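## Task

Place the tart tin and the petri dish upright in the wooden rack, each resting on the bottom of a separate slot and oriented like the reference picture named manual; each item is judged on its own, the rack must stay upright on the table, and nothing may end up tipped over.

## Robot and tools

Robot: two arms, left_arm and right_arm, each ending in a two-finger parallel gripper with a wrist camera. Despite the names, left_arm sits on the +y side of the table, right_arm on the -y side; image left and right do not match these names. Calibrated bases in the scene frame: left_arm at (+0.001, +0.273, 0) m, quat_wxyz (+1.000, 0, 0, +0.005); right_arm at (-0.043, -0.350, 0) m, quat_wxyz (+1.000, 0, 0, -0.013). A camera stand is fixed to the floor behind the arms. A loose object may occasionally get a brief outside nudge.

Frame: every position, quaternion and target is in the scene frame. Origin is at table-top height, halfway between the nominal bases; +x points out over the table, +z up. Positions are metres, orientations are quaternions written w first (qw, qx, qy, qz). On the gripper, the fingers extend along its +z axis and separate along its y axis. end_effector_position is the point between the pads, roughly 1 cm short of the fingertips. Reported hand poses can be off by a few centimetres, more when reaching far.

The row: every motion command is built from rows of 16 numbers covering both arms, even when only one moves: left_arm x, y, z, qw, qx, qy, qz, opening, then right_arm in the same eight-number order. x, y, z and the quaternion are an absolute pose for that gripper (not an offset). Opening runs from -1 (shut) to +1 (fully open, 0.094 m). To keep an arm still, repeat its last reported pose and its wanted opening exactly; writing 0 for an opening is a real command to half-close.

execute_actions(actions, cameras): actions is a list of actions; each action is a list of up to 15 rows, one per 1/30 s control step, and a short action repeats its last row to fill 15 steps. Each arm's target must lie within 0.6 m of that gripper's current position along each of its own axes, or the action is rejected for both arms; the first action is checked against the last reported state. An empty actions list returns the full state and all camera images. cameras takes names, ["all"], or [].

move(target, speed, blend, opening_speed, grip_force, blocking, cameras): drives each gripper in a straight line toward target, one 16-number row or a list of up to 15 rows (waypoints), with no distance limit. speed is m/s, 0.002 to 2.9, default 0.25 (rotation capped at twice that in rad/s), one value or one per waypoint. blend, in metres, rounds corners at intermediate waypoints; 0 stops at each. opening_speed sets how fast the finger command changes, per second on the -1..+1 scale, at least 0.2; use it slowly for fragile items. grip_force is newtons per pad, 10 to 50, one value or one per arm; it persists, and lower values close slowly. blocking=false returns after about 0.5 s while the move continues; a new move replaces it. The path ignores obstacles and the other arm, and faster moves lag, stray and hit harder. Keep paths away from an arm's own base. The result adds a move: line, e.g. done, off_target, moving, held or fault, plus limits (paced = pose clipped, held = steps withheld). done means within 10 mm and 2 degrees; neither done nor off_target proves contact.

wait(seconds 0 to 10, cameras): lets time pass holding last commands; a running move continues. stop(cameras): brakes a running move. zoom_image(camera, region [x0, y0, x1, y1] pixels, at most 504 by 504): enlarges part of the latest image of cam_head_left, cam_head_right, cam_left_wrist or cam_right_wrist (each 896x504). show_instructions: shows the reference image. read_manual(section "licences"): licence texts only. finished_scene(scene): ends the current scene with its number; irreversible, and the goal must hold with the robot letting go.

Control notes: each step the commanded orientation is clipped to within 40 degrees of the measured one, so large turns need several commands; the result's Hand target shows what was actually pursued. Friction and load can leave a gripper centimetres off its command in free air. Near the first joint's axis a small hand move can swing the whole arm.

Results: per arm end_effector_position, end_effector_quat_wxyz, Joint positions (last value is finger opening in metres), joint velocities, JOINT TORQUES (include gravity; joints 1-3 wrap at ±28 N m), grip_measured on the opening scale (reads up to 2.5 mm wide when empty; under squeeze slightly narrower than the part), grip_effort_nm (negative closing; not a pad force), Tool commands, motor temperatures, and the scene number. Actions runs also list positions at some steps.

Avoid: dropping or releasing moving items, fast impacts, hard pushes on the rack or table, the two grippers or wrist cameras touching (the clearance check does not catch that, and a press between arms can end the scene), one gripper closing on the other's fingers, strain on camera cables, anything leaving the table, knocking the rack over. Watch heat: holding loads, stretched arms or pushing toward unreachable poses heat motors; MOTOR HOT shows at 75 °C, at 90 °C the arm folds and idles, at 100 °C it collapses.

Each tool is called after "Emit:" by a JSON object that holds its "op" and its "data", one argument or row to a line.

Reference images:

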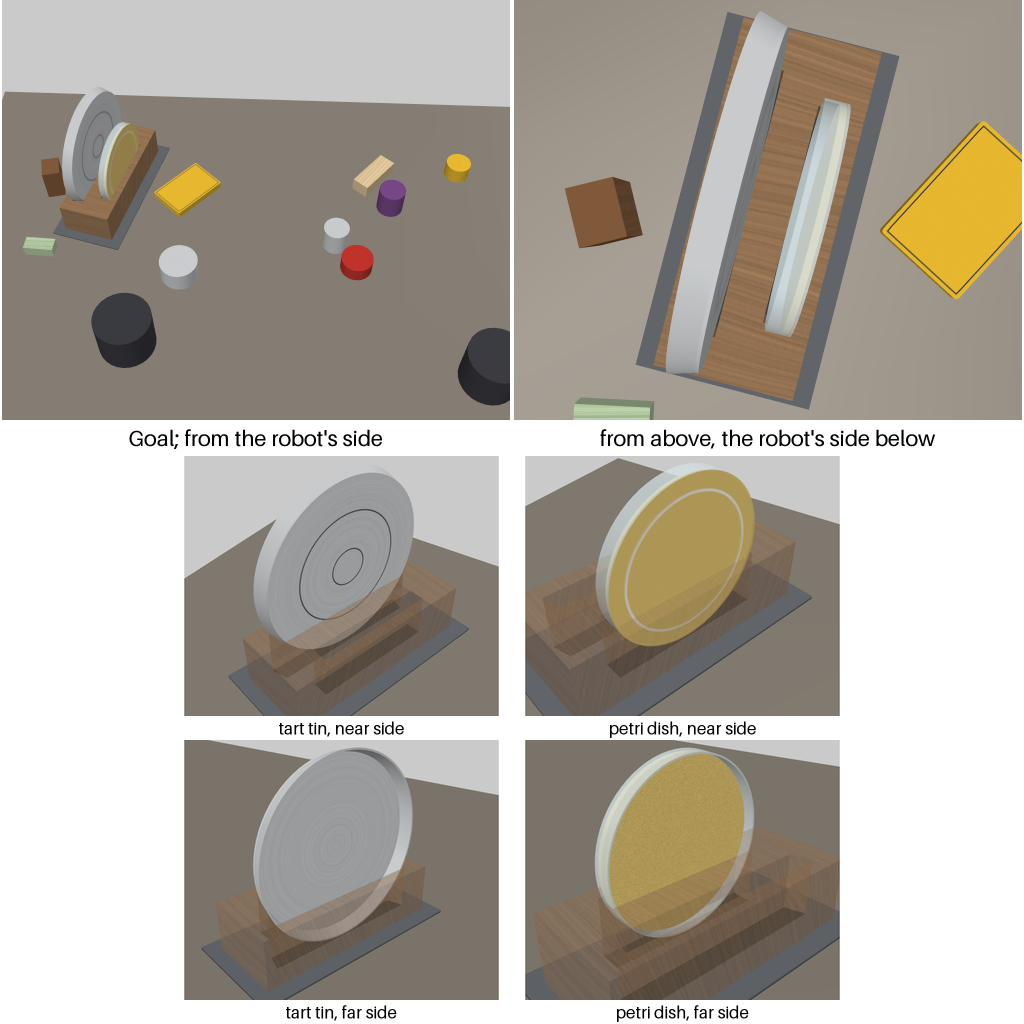

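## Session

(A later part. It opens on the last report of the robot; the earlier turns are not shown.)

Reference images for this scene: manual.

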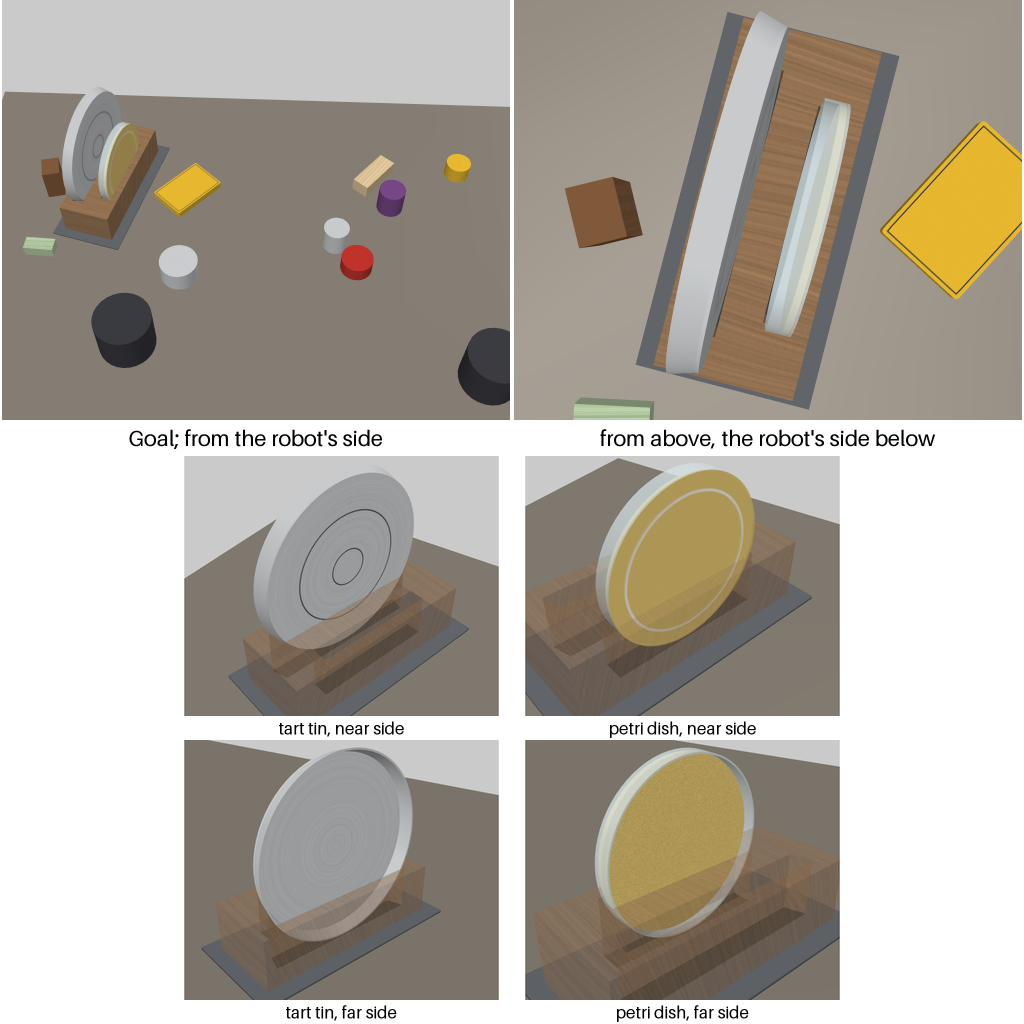

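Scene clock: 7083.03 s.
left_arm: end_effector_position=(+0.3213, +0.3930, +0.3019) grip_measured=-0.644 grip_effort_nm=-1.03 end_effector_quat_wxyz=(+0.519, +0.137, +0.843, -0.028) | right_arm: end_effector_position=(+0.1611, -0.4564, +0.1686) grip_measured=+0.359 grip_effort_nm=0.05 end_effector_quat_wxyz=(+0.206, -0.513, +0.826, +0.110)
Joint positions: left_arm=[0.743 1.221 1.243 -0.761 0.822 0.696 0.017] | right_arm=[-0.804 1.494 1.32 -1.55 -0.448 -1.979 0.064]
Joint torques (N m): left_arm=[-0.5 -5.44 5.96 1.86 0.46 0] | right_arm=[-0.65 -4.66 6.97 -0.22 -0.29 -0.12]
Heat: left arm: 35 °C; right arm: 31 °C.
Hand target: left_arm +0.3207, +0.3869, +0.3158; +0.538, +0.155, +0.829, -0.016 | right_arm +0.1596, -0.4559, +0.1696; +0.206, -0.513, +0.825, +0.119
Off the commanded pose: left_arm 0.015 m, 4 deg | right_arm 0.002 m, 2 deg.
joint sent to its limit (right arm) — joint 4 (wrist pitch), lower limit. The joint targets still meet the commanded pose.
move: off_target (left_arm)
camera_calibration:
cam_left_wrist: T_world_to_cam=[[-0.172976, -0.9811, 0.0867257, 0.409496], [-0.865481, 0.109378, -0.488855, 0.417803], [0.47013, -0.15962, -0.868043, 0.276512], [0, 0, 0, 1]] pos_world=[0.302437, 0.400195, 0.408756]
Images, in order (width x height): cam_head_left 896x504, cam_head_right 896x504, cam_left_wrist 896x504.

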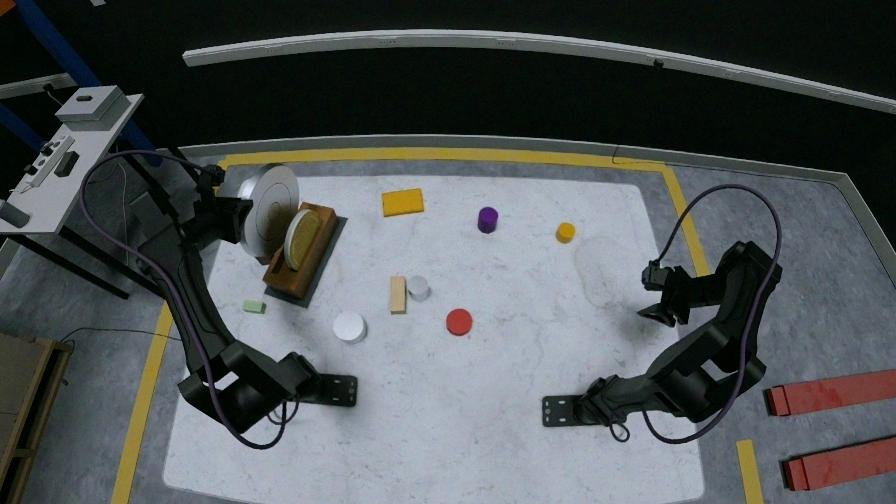

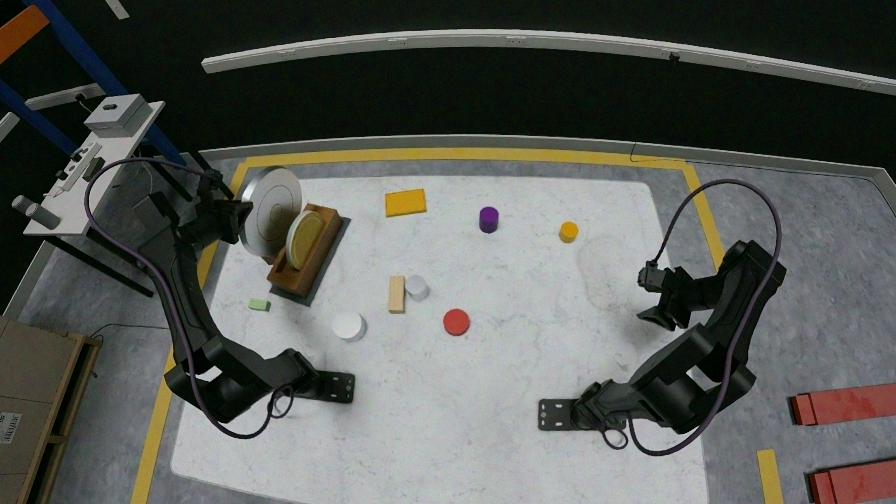

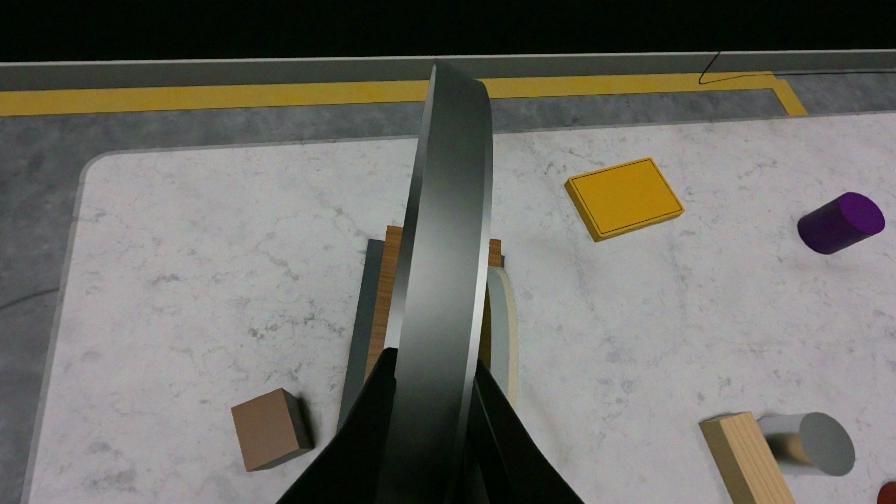

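Emit:
{"op": "move", "data": {
  "target": [0.321,0.387,0.290,0.5381,0.1544,0.8285,-0.0162,-0.75,0.1595,-0.456,0.17,0.2051,-0.5142,0.8228,0.1282,0.36],
  "speed": 0.04,
  "cameras": ["cam_head_left","cam_left_wrist"]
}}

Emit:
{"op": "zoom_image", "data": {
  "camera": "cam_head_left",
  "region": [235, 160, 335, 300]
}}

Emit:
{"op": "zoom_image", "data": {
  "camera": "cam_head_left",
  "region": [248, 215, 308, 290]
}}

Scene clock: 7130.27 s.
left_arm: end_effector_position=(+0.3201, +0.3921, +0.2725) grip_measured=-0.644 grip_effort_nm=-1.03 end_effector_quat_wxyz=(+0.514, +0.134, +0.846, -0.033) | right_arm: end_effector_position=(+0.1611, -0.4564, +0.1686) grip_measured=+0.359 grip_effort_nm=0.05 end_effector_quat_wxyz=(+0.206, -0.513, +0.826, +0.110)
Joint positions: left_arm=[0.743 1.202 1.123 -0.678 0.82 0.696 0.017] | right_arm=[-0.804 1.494 1.32 -1.55 -0.448 -1.979 0.064]
Joint torques (N m): left_arm=[-0.49 -5.82 6.08 1.96 0.48 0.01] | right_arm=[-0.61 -4.64 6.95 -0.23 -0.28 -0.11]
Heat: left arm: 37 °C; right arm: 31 °C.
Hand target: left_arm +0.3205, +0.3868, +0.2898; +0.537, +0.155, +0.829, -0.016 | right_arm +0.1596, -0.4559, +0.1696; +0.206, -0.513, +0.825, +0.119
Off the commanded pose: left_arm 0.018 m, 5 deg | right_arm 0.002 m, 2 deg.
joint sent to its limit (right arm) — joint 4 (wrist pitch), lower limit. The joint targets still meet the commanded pose.
move: off_target (left_arm)
camera_calibration:
cam_left_wrist: T_world_to_cam=[[-0.170259, -0.980288, 0.100238, 0.406043], [-0.872355, 0.102638, -0.477977, 0.40433], [0.458267, -0.168823, -0.872634, 0.260025], [0, 0, 0, 1]] pos_world=[0.302691, 0.400437, 0.379467]
Images, in order (width x height): cam_head_left 896x504, cam_left_wrist 896x504.

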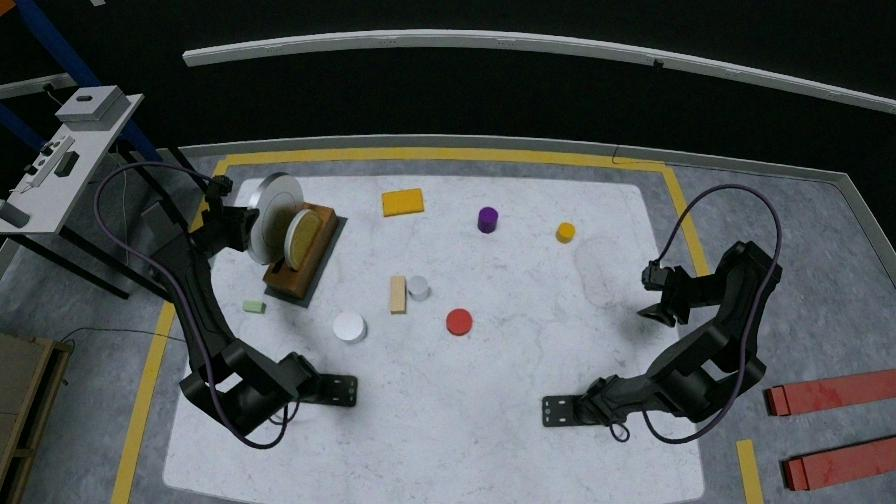

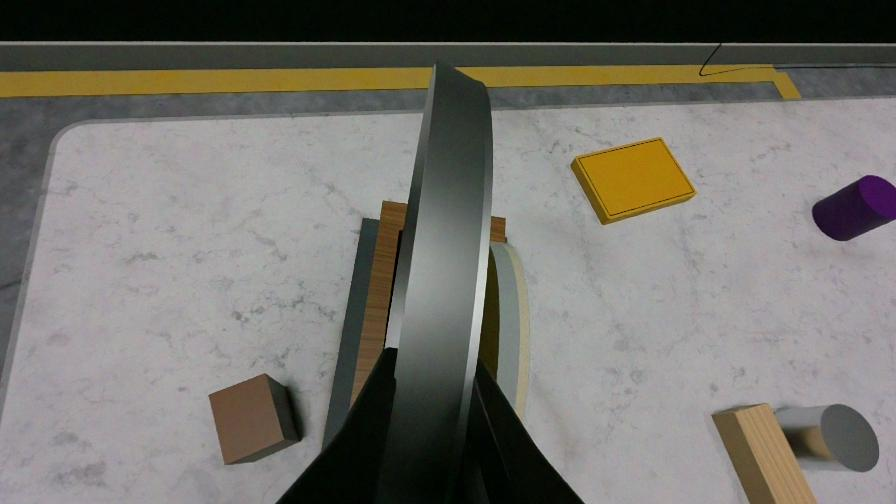

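Scaled by 3.600 from the camera's 896x504 image, which has a finer 1280x720 frame.

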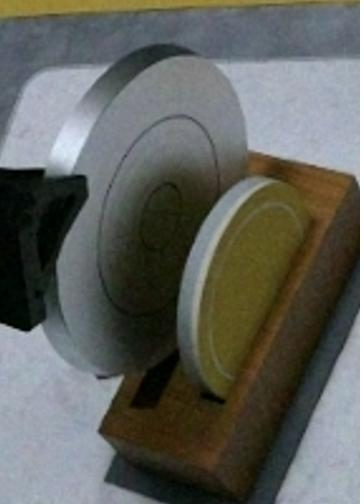

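Scaled by 6.720 from the camera's 896x504 image, which has a finer 1280x720 frame.

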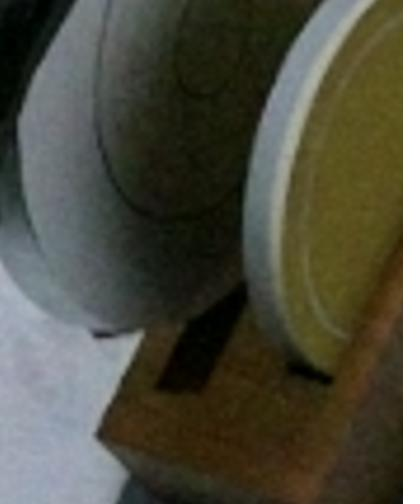

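Emit:
{"op": "move", "data": {
  "target": [0.321,0.387,0.272,0.5381,0.1544,0.8285,-0.0162,-0.75,0.1595,-0.456,0.17,0.2051,-0.5142,0.8228,0.1282,0.36],
  "speed": 0.04,
  "cameras": ["cam_head_left","cam_left_wrist"]
}}

Emit:
{"op": "zoom_image", "data": {
  "camera": "cam_head_left",
  "region": [235, 160, 335, 300]
}}

Emit:
{"op": "zoom_image", "data": {
  "camera": "cam_left_wrist",
  "region": [340, 180, 560, 400]
}}

Scene clock: 7143.33 s.
left_arm: end_effector_position=(+0.3198, +0.3920, +0.2547) grip_measured=-0.644 grip_effort_nm=-1.03 end_effector_quat_wxyz=(+0.515, +0.134, +0.846, -0.033) | right_arm: end_effector_position=(+0.1611, -0.4564, +0.1686) grip_measured=+0.359 grip_effort_nm=0.05 end_effector_quat_wxyz=(+0.206, -0.513, +0.826, +0.110)
Joint positions: left_arm=[0.743 1.191 1.045 -0.609 0.819 0.696 0.017] | right_arm=[-0.804 1.494 1.32 -1.55 -0.448 -1.979 0.064]
Joint torques (N m): left_arm=[-0.49 -5.81 6.13 1.95 0.49 0.01] | right_arm=[-0.59 -4.67 6.93 -0.22 -0.29 -0.12]
Heat: left arm: 37 °C; right arm: 31 °C.
Hand target: left_arm +0.3205, +0.3868, +0.2719; +0.538, +0.155, +0.829, -0.016 | right_arm +0.1596, -0.4559, +0.1696; +0.206, -0.513, +0.825, +0.119
Off the commanded pose: left_arm 0.018 m, 5 deg | right_arm 0.002 m, 2 deg.
joint sent to its limit (right arm) — joint 4 (wrist pitch), lower limit. The joint targets still meet the commanded pose.
move: off_target (left_arm)
camera_calibration:
cam_left_wrist: T_world_to_cam=[[-0.169815, -0.98052, 0.0987105, 0.407969], [-0.87207, 0.102867, -0.478447, 0.395494], [0.458973, -0.16733, -0.872551, 0.243785], [0, 0, 0, 1]] pos_world=[0.302287, 0.400131, 0.361667]
Images, in order (width x height): cam_head_left 896x504, cam_left_wrist 896x504.

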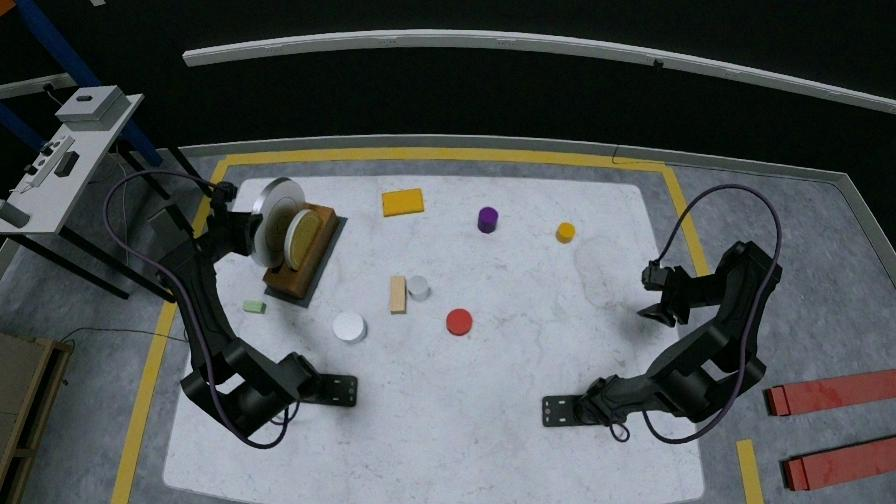

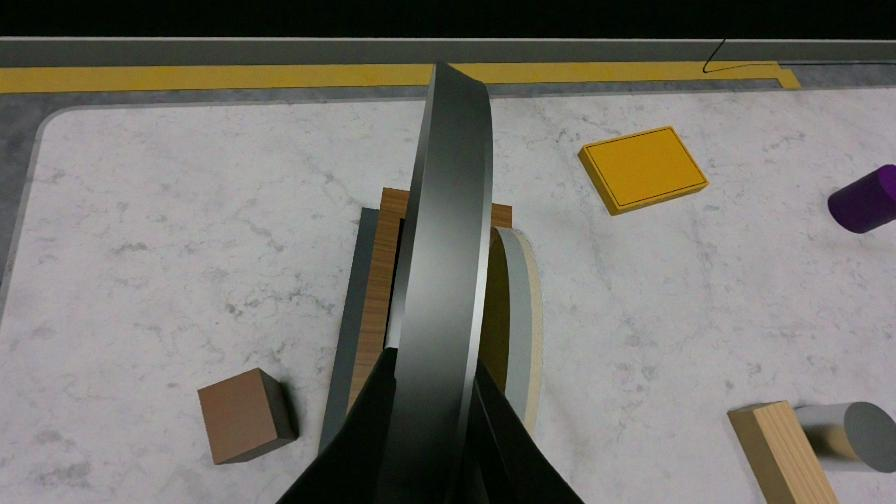

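Scaled by 3.600 from the camera's 896x504 image, which has a finer 1280x720 frame.

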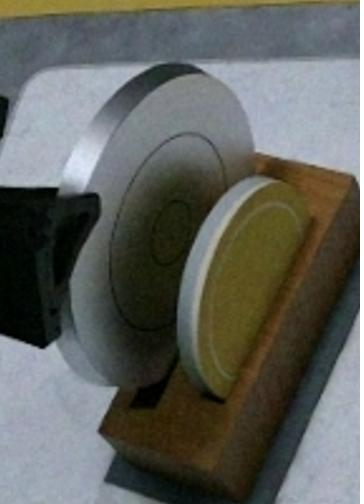

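Scaled by 2.291 from the camera's 896x504 image, which has a finer 1280x720 frame.

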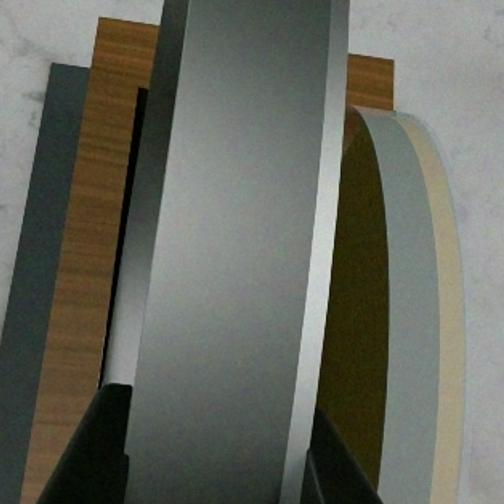

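Emit:
{"op": "move", "data": {
  "target": [0.321,0.387,0.252,0.5381,0.1544,0.8285,-0.0162,-0.75,0.1595,-0.456,0.17,0.2051,-0.5142,0.8228,0.1282,0.36],
  "speed": 0.035,
  "cameras": ["cam_head_left","cam_left_wrist"]
}}

Emit:
{"op": "zoom_image", "data": {
  "camera": "cam_head_left",
  "region": [235, 160, 335, 300]
}}

Emit:
{"op": "zoom_image", "data": {
  "camera": "cam_left_wrist",
  "region": [340, 150, 560, 370]
}}

Scene clock: 7156.93 s.
left_arm: end_effector_position=(+0.3194, +0.3917, +0.2345) grip_measured=-0.644 grip_effort_nm=-1.03 end_effector_quat_wxyz=(+0.514, +0.134, +0.846, -0.033) | right_arm: end_effector_position=(+0.1611, -0.4564, +0.1686) grip_measured=+0.359 grip_effort_nm=0.05 end_effector_quat_wxyz=(+0.206, -0.513, +0.826, +0.110)
Joint positions: left_arm=[0.743 1.185 0.961 -0.532 0.819 0.696 0.017] | right_arm=[-0.804 1.494 1.32 -1.55 -0.448 -1.979 0.064]
Joint torques (N m): left_arm=[-0.5 -5.83 6.17 1.95 0.49 0.01] | right_arm=[-0.62 -4.63 6.97 -0.24 -0.28 -0.11]
Heat: left arm: 37 °C; right arm: 31 °C.
Hand target: left_arm +0.3205, +0.3867, +0.2518; +0.537, +0.155, +0.829, -0.017 | right_arm +0.1596, -0.4559, +0.1696; +0.206, -0.513, +0.825, +0.119
Off the commanded pose: left_arm 0.018 m, 5 deg | right_arm 0.002 m, 2 deg.
joint sent to its limit (right arm) — joint 4 (wrist pitch), lower limit. The joint targets still meet the commanded pose.
move: off_target (left_arm)
camera_calibration:
cam_left_wrist: T_world_to_cam=[[-0.169447, -0.980571, 0.0988309, 0.409469], [-0.872303, 0.102552, -0.478091, 0.385588], [0.458667, -0.167222, -0.872732, 0.226403], [0, 0, 0, 1]] pos_world=[0.301889, 0.39983, 0.341467]
Images, in order (width x height): cam_head_left 896x504, cam_left_wrist 896x504.

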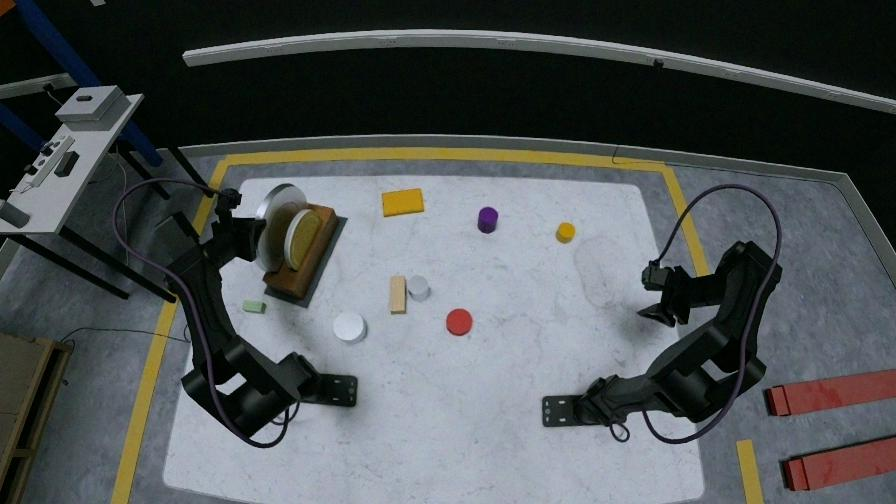

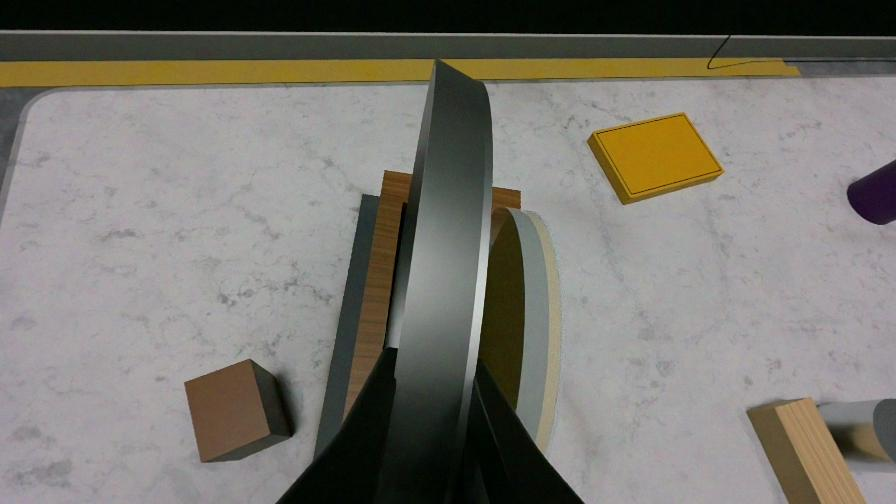

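Scaled by 3.600 from the camera's 896x504 image, which has a finer 1280x720 frame.

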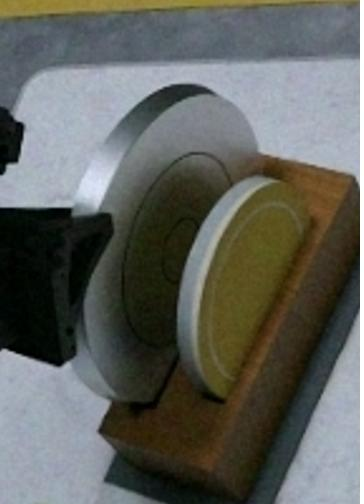

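Scaled by 2.291 from the camera's 896x504 image, which has a finer 1280x720 frame.

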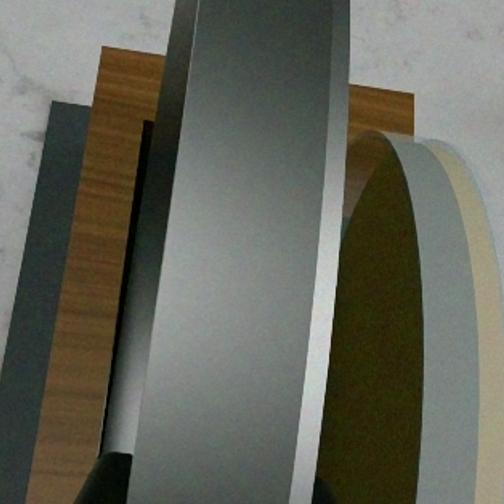

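Emit:
{"op": "move", "data": {
  "target": [0.321,0.387,0.240,0.5381,0.1544,0.8285,-0.0162,-0.75,0.1595,-0.456,0.17,0.2051,-0.5142,0.8228,0.1282,0.36],
  "speed": 0.03,
  "cameras": ["cam_head_left","cam_left_wrist"]
}}

Emit:
{"op": "zoom_image", "data": {
  "camera": "cam_head_left",
  "region": [235, 160, 335, 300]
}}

Emit:
{"op": "zoom_image", "data": {
  "camera": "cam_left_wrist",
  "region": [340, 150, 560, 370]
}}

Scene clock: 7171.90 s.
left_arm: end_effector_position=(+0.3187, +0.3907, +0.2282) grip_measured=-0.644 grip_effort_nm=-1.03 end_effector_quat_wxyz=(+0.519, +0.135, +0.843, -0.029) | right_arm: end_effector_position=(+0.1611, -0.4564, +0.1686) grip_measured=+0.359 grip_effort_nm=0.06 end_effector_quat_wxyz=(+0.206, -0.513, +0.826, +0.110)
Joint positions: left_arm=[0.743 1.172 0.918 -0.486 0.821 0.691 0.017] | right_arm=[-0.804 1.494 1.32 -1.55 -0.448 -1.979 0.064]
Joint torques (N m): left_arm=[-0.51 -4.67 5.76 1.94 0.47 0.07] | right_arm=[-0.59 -4.64 6.93 -0.22 -0.29 -0.11]
Heat: left arm: 37 °C; right arm: 31 °C.
Hand target: left_arm +0.3206, +0.3869, +0.2399; +0.537, +0.155, +0.829, -0.016 | right_arm +0.1596, -0.4559, +0.1696; +0.206, -0.513, +0.825, +0.119
Off the commanded pose: left_arm 0.013 m, 4 deg | right_arm 0.002 m, 2 deg.
joint sent to its limit (right arm) — joint 4 (wrist pitch), lower limit. The joint targets still meet the commanded pose.
move: off_target (left_arm)
camera_calibration:
cam_left_wrist: T_world_to_cam=[[-0.169958, -0.981274, 0.0906392, 0.411365], [-0.8666, 0.105037, -0.487823, 0.381501], [0.469167, -0.161457, -0.868224, 0.214387], [0, 0, 0, 1]] pos_world=[0.299941, 0.398205, 0.334955]
Images, in order (width x height): cam_head_left 896x504, cam_left_wrist 896x504.

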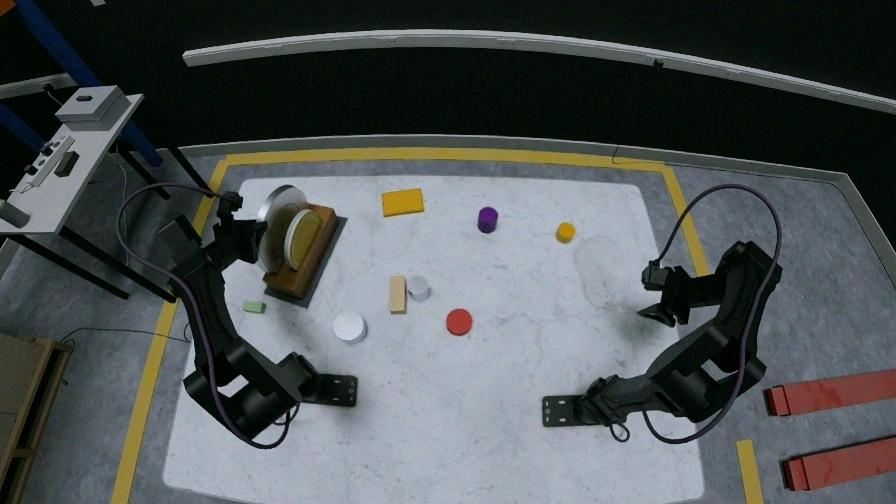

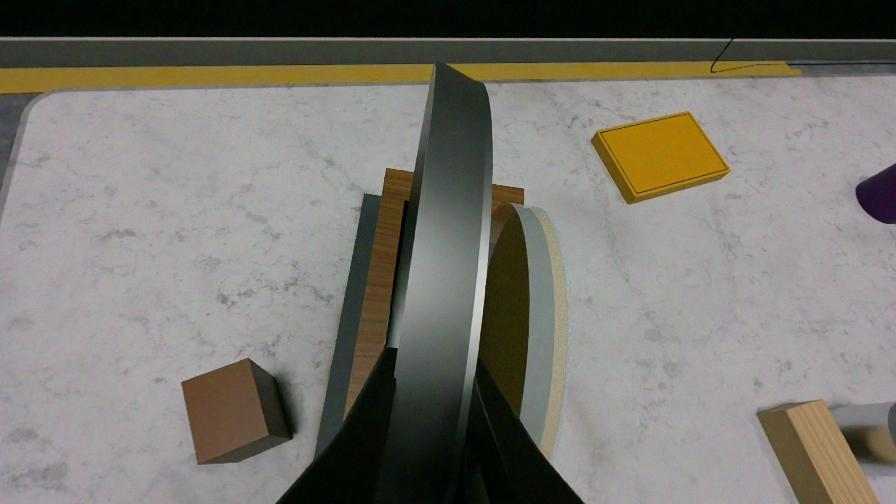

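Scaled by 3.600 from the camera's 896x504 image, which has a finer 1280x720 frame.

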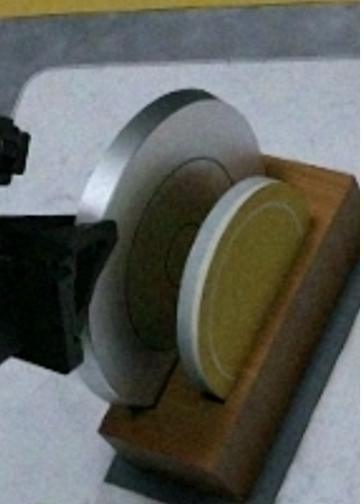

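Scaled by 2.291 from the camera's 896x504 image, which has a finer 1280x720 frame.

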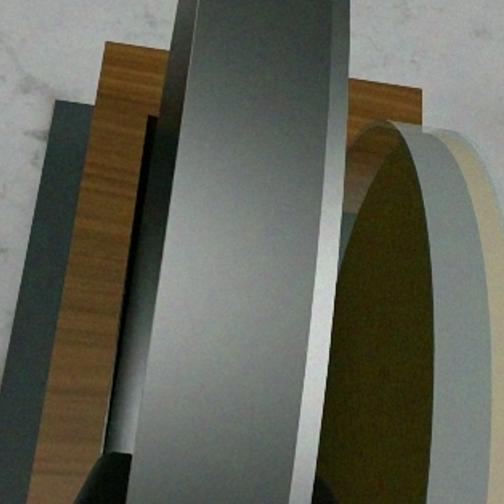

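Emit:
{"op": "move", "data": {
  "target": [0.324,0.386,0.228,0.5381,0.1544,0.8285,-0.0162,-0.75,0.1595,-0.456,0.17,0.2051,-0.5142,0.8228,0.1282,0.36],
  "speed": 0.03,
  "cameras": ["cam_head_left","cam_left_wrist"]
}}

Emit:
{"op": "zoom_image", "data": {
  "camera": "cam_head_left",
  "region": [240, 170, 320, 290]
}}

Scene clock: 7186.33 s.
left_arm: end_effector_position=(+0.3207, +0.3874, +0.2277) grip_measured=-0.644 grip_effort_nm=-1.03 end_effector_quat_wxyz=(+0.532, +0.138, +0.835, -0.030) | right_arm: end_effector_position=(+0.1611, -0.4564, +0.1686) grip_measured=+0.359 grip_effort_nm=0.05 end_effector_quat_wxyz=(+0.206, -0.513, +0.826, +0.110)
Joint positions: left_arm=[0.737 1.16 0.882 -0.425 0.836 0.668 0.017] | right_arm=[-0.804 1.494 1.32 -1.55 -0.448 -1.979 0.064]
Joint torques (N m): left_arm=[-1.1 -2.99 5.03 2.01 0.18 0.17] | right_arm=[-0.62 -4.67 6.95 -0.22 -0.29 -0.11]
Heat: left arm: 37 °C; right arm: 31 °C.
Hand target: left_arm +0.3239, +0.3860, +0.2281; +0.538, +0.155, +0.829, -0.017 | right_arm +0.1596, -0.4559, +0.1696; +0.206, -0.513, +0.825, +0.119
Off the commanded pose: left_arm 0.004 m, 3 deg | right_arm 0.002 m, 2 deg.
joint sent to its limit (right arm) — joint 4 (wrist pitch), lower limit. The joint targets still meet the commanded pose.
move: off_target (left_arm)
camera_calibration:
cam_left_wrist: T_world_to_cam=[[-0.17972, -0.979739, 0.0883869, 0.411538], [-0.85099, 0.10977, -0.513583, 0.382428], [0.493475, -0.167517, -0.853476, 0.203603], [0, 0, 0, 1]] pos_world=[0.298931, 0.395328, 0.333804]
Images, in order (width x height): cam_head_left 896x504, cam_left_wrist 896x504.

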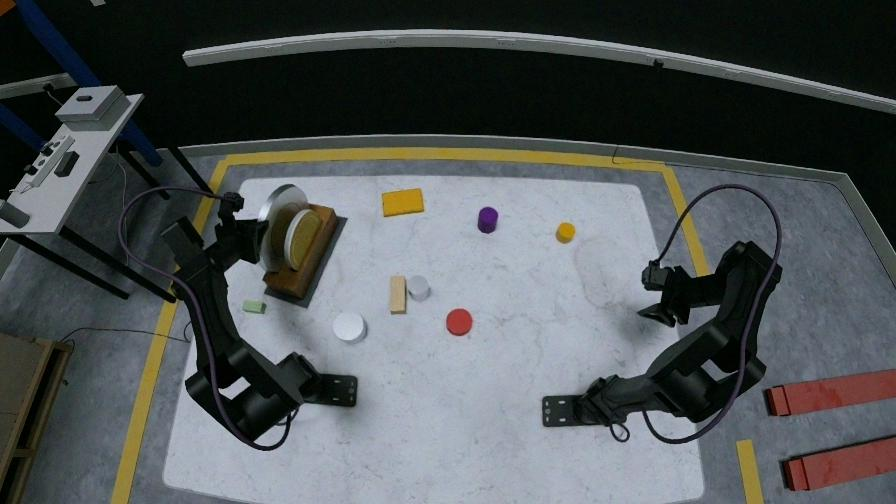

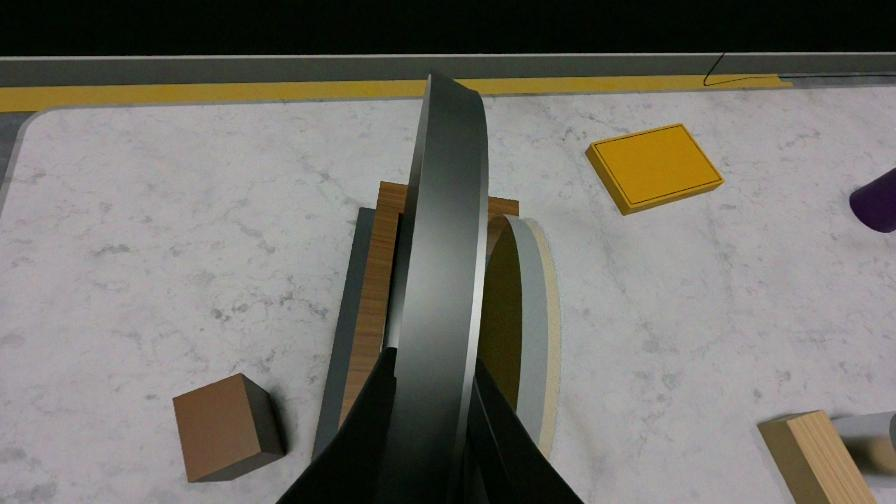

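Scaled by 4.200 from the camera's 896x504 image, which has a finer 1280x720 frame.

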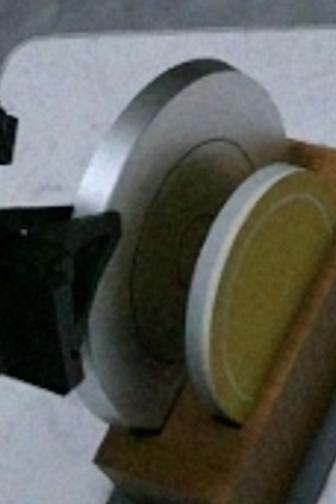

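Emit:
{"op": "move", "data": {
  "target": [0.3225,0.387,0.238,0.5381,0.1544,0.8285,-0.0162,-0.42,0.1595,-0.456,0.17,0.2051,-0.5142,0.8228,0.1282,0.36],
  "speed": 0.03,
  "opening_speed": 0.25,
  "cameras": ["cam_head_left","cam_left_wrist"]
}}

Emit:
{"op": "zoom_image", "data": {
  "camera": "cam_head_left",
  "region": [240, 170, 320, 290]
}}

Scene clock: 7205.30 s.
left_arm: end_effector_position=(+0.3205, +0.3879, +0.2271) grip_measured=-0.423 grip_effort_nm=0.15 end_effector_quat_wxyz=(+0.530, +0.141, +0.836, -0.026) | right_arm: end_effector_position=(+0.1611, -0.4564, +0.1686) grip_measured=+0.359 grip_effort_nm=0.05 end_effector_quat_wxyz=(+0.206, -0.513, +0.826, +0.110)
Joint positions: left_arm=[0.737 1.16 0.883 -0.428 0.832 0.679 0.027] | right_arm=[-0.804 1.494 1.32 -1.55 -0.448 -1.979 0.064]
Joint torques (N m): left_arm=[-0.4 -3.28 8.13 1.6 0.3 0.11] | right_arm=[-0.61 -4.64 6.94 -0.22 -0.3 -0.12]
Heat: left arm: 38 °C; right arm: 31 °C.
Hand target: left_arm +0.3223, +0.3870, +0.2379; +0.538, +0.154, +0.829, -0.016 | right_arm +0.1596, -0.4559, +0.1696; +0.206, -0.513, +0.825, +0.119
Off the commanded pose: left_arm 0.011 m, 2 deg | right_arm 0.002 m, 2 deg.
joint sent to its limit (right arm) — joint 4 (wrist pitch), lower limit. The joint targets still meet the commanded pose.
move: off_target (left_arm)
camera_calibration:
cam_left_wrist: T_world_to_cam=[[-0.181021, -0.980365, 0.0781983, 0.415061], [-0.851593, 0.116476, -0.511099, 0.378914], [0.491955, -0.159113, -0.855957, 0.201191], [0, 0, 0, 1]] pos_world=[0.298838, 0.394789, 0.333416]
Images, in order (width x height): cam_head_left 896x504, cam_left_wrist 896x504.

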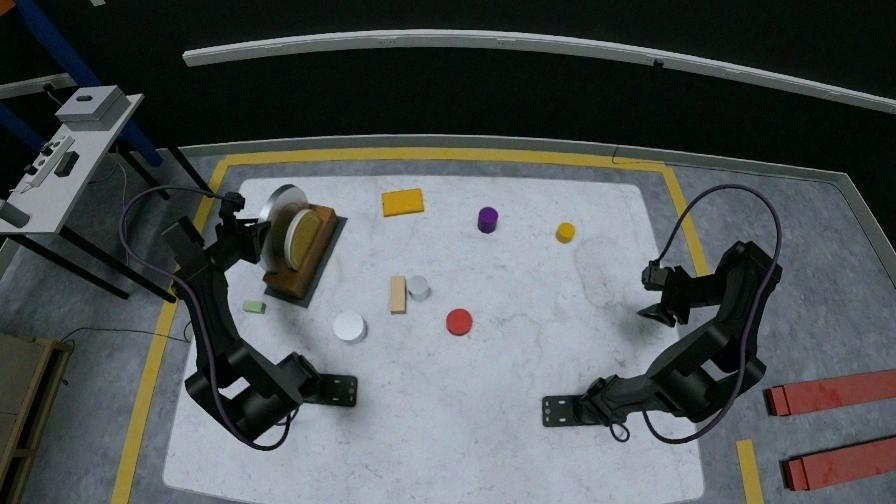

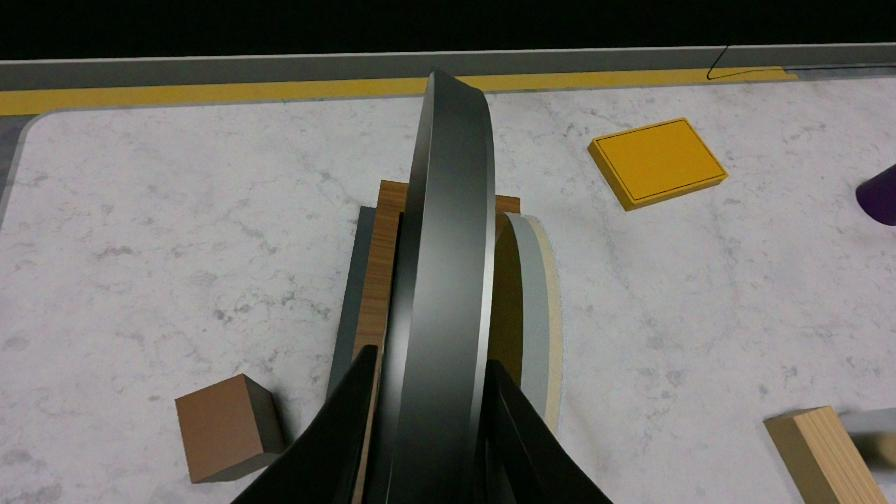

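Scaled by 4.200 from the camera's 896x504 image, which has a finer 1280x720 frame.

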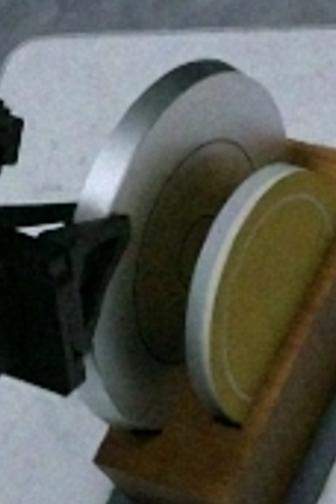

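Emit:
{"op": "move", "data": {
  "target": [
    [0.3225,0.387,0.238,0.5381,0.1544,0.8285,-0.0162,-0.22,0.1595,-0.456,0.17,0.2051,-0.5142,0.8228,0.1282,0.36],
    [0.290,0.396,0.300,0.5381,0.1544,0.8285,-0.0162,-0.22,0.1595,-0.456,0.17,0.2051,-0.5142,0.8228,0.1282,0.36]
  ],
  "speed": 0.05,
  "opening_speed": 0.3,
  "cameras": ["cam_head_left","cam_left_wrist"]
}}

Emit:
{"op": "zoom_image", "data": {
  "camera": "cam_head_left",
  "region": [240, 170, 320, 290]
}}

Scene clock: 7226.57 s.
left_arm: end_effector_position=(+0.2912, +0.3991, +0.2832) grip_measured=-0.223 grip_effort_nm=0.15 end_effector_quat_wxyz=(+0.523, +0.140, +0.840, -0.024) | right_arm: end_effector_position=(+0.1611, -0.4564, +0.1686) grip_measured=+0.359 grip_effort_nm=0.05 end_effector_quat_wxyz=(+0.206, -0.513, +0.826, +0.110)
Joint positions: left_arm=[0.864 1.16 1.142 -0.808 0.911 0.827 0.037] | right_arm=[-0.804 1.494 1.32 -1.55 -0.448 -1.979 0.064]
Joint torques (N m): left_arm=[0.68 -3.51 8.69 1.37 0.6 0.07] | right_arm=[-0.59 -4.62 6.98 -0.23 -0.3 -0.11]
Heat: left arm: 37 °C; right arm: 31 °C.
Hand target: left_arm +0.2899, +0.3959, +0.2996; +0.538, +0.154, +0.829, -0.016 | right_arm +0.1596, -0.4559, +0.1696; +0.206, -0.513, +0.825, +0.119
Off the commanded pose: left_arm 0.017 m, 3 deg | right_arm 0.002 m, 2 deg.
joint sent to its limit (right arm) — joint 4 (wrist pitch), lower limit. The joint targets still meet the commanded pose.
move: off_target (left_arm)
camera_calibration:
cam_left_wrist: T_world_to_cam=[[-0.174962, -0.981553, 0.0770854, 0.415285], [-0.86007, 0.114259, -0.497217, 0.380768], [0.479237, -0.153293, -0.864195, 0.269075], [0, 0, 0, 1]] pos_world=[0.271196, 0.405365, 0.389846]
Images, in order (width x height): cam_head_left 896x504, cam_left_wrist 896x504.

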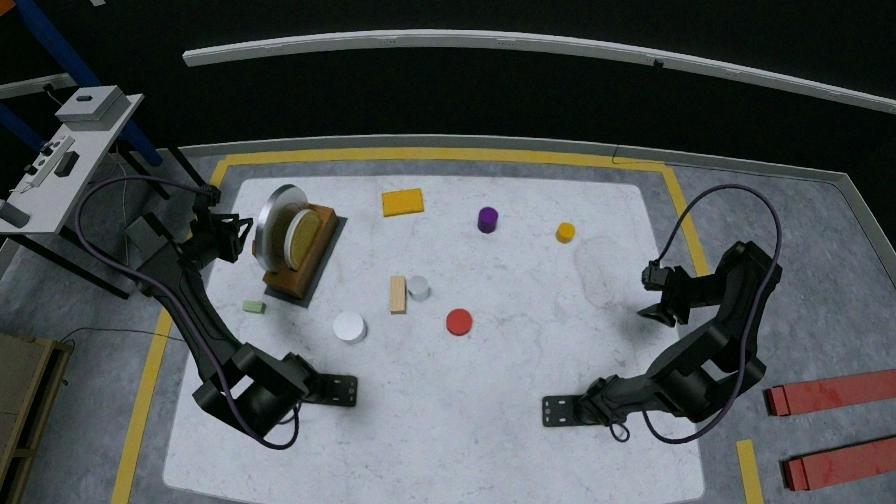

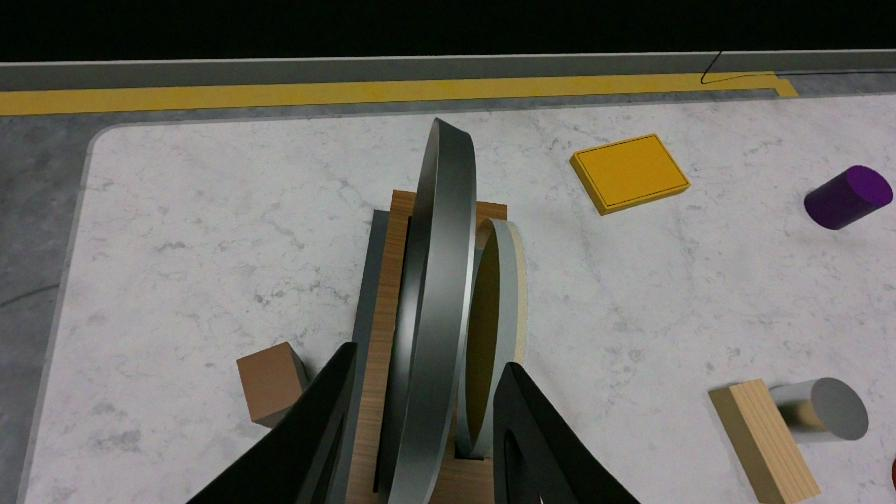

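Scaled by 4.200 from the camera's 896x504 image, which has a finer 1280x720 frame.

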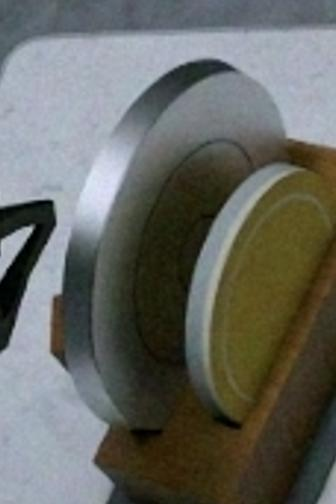

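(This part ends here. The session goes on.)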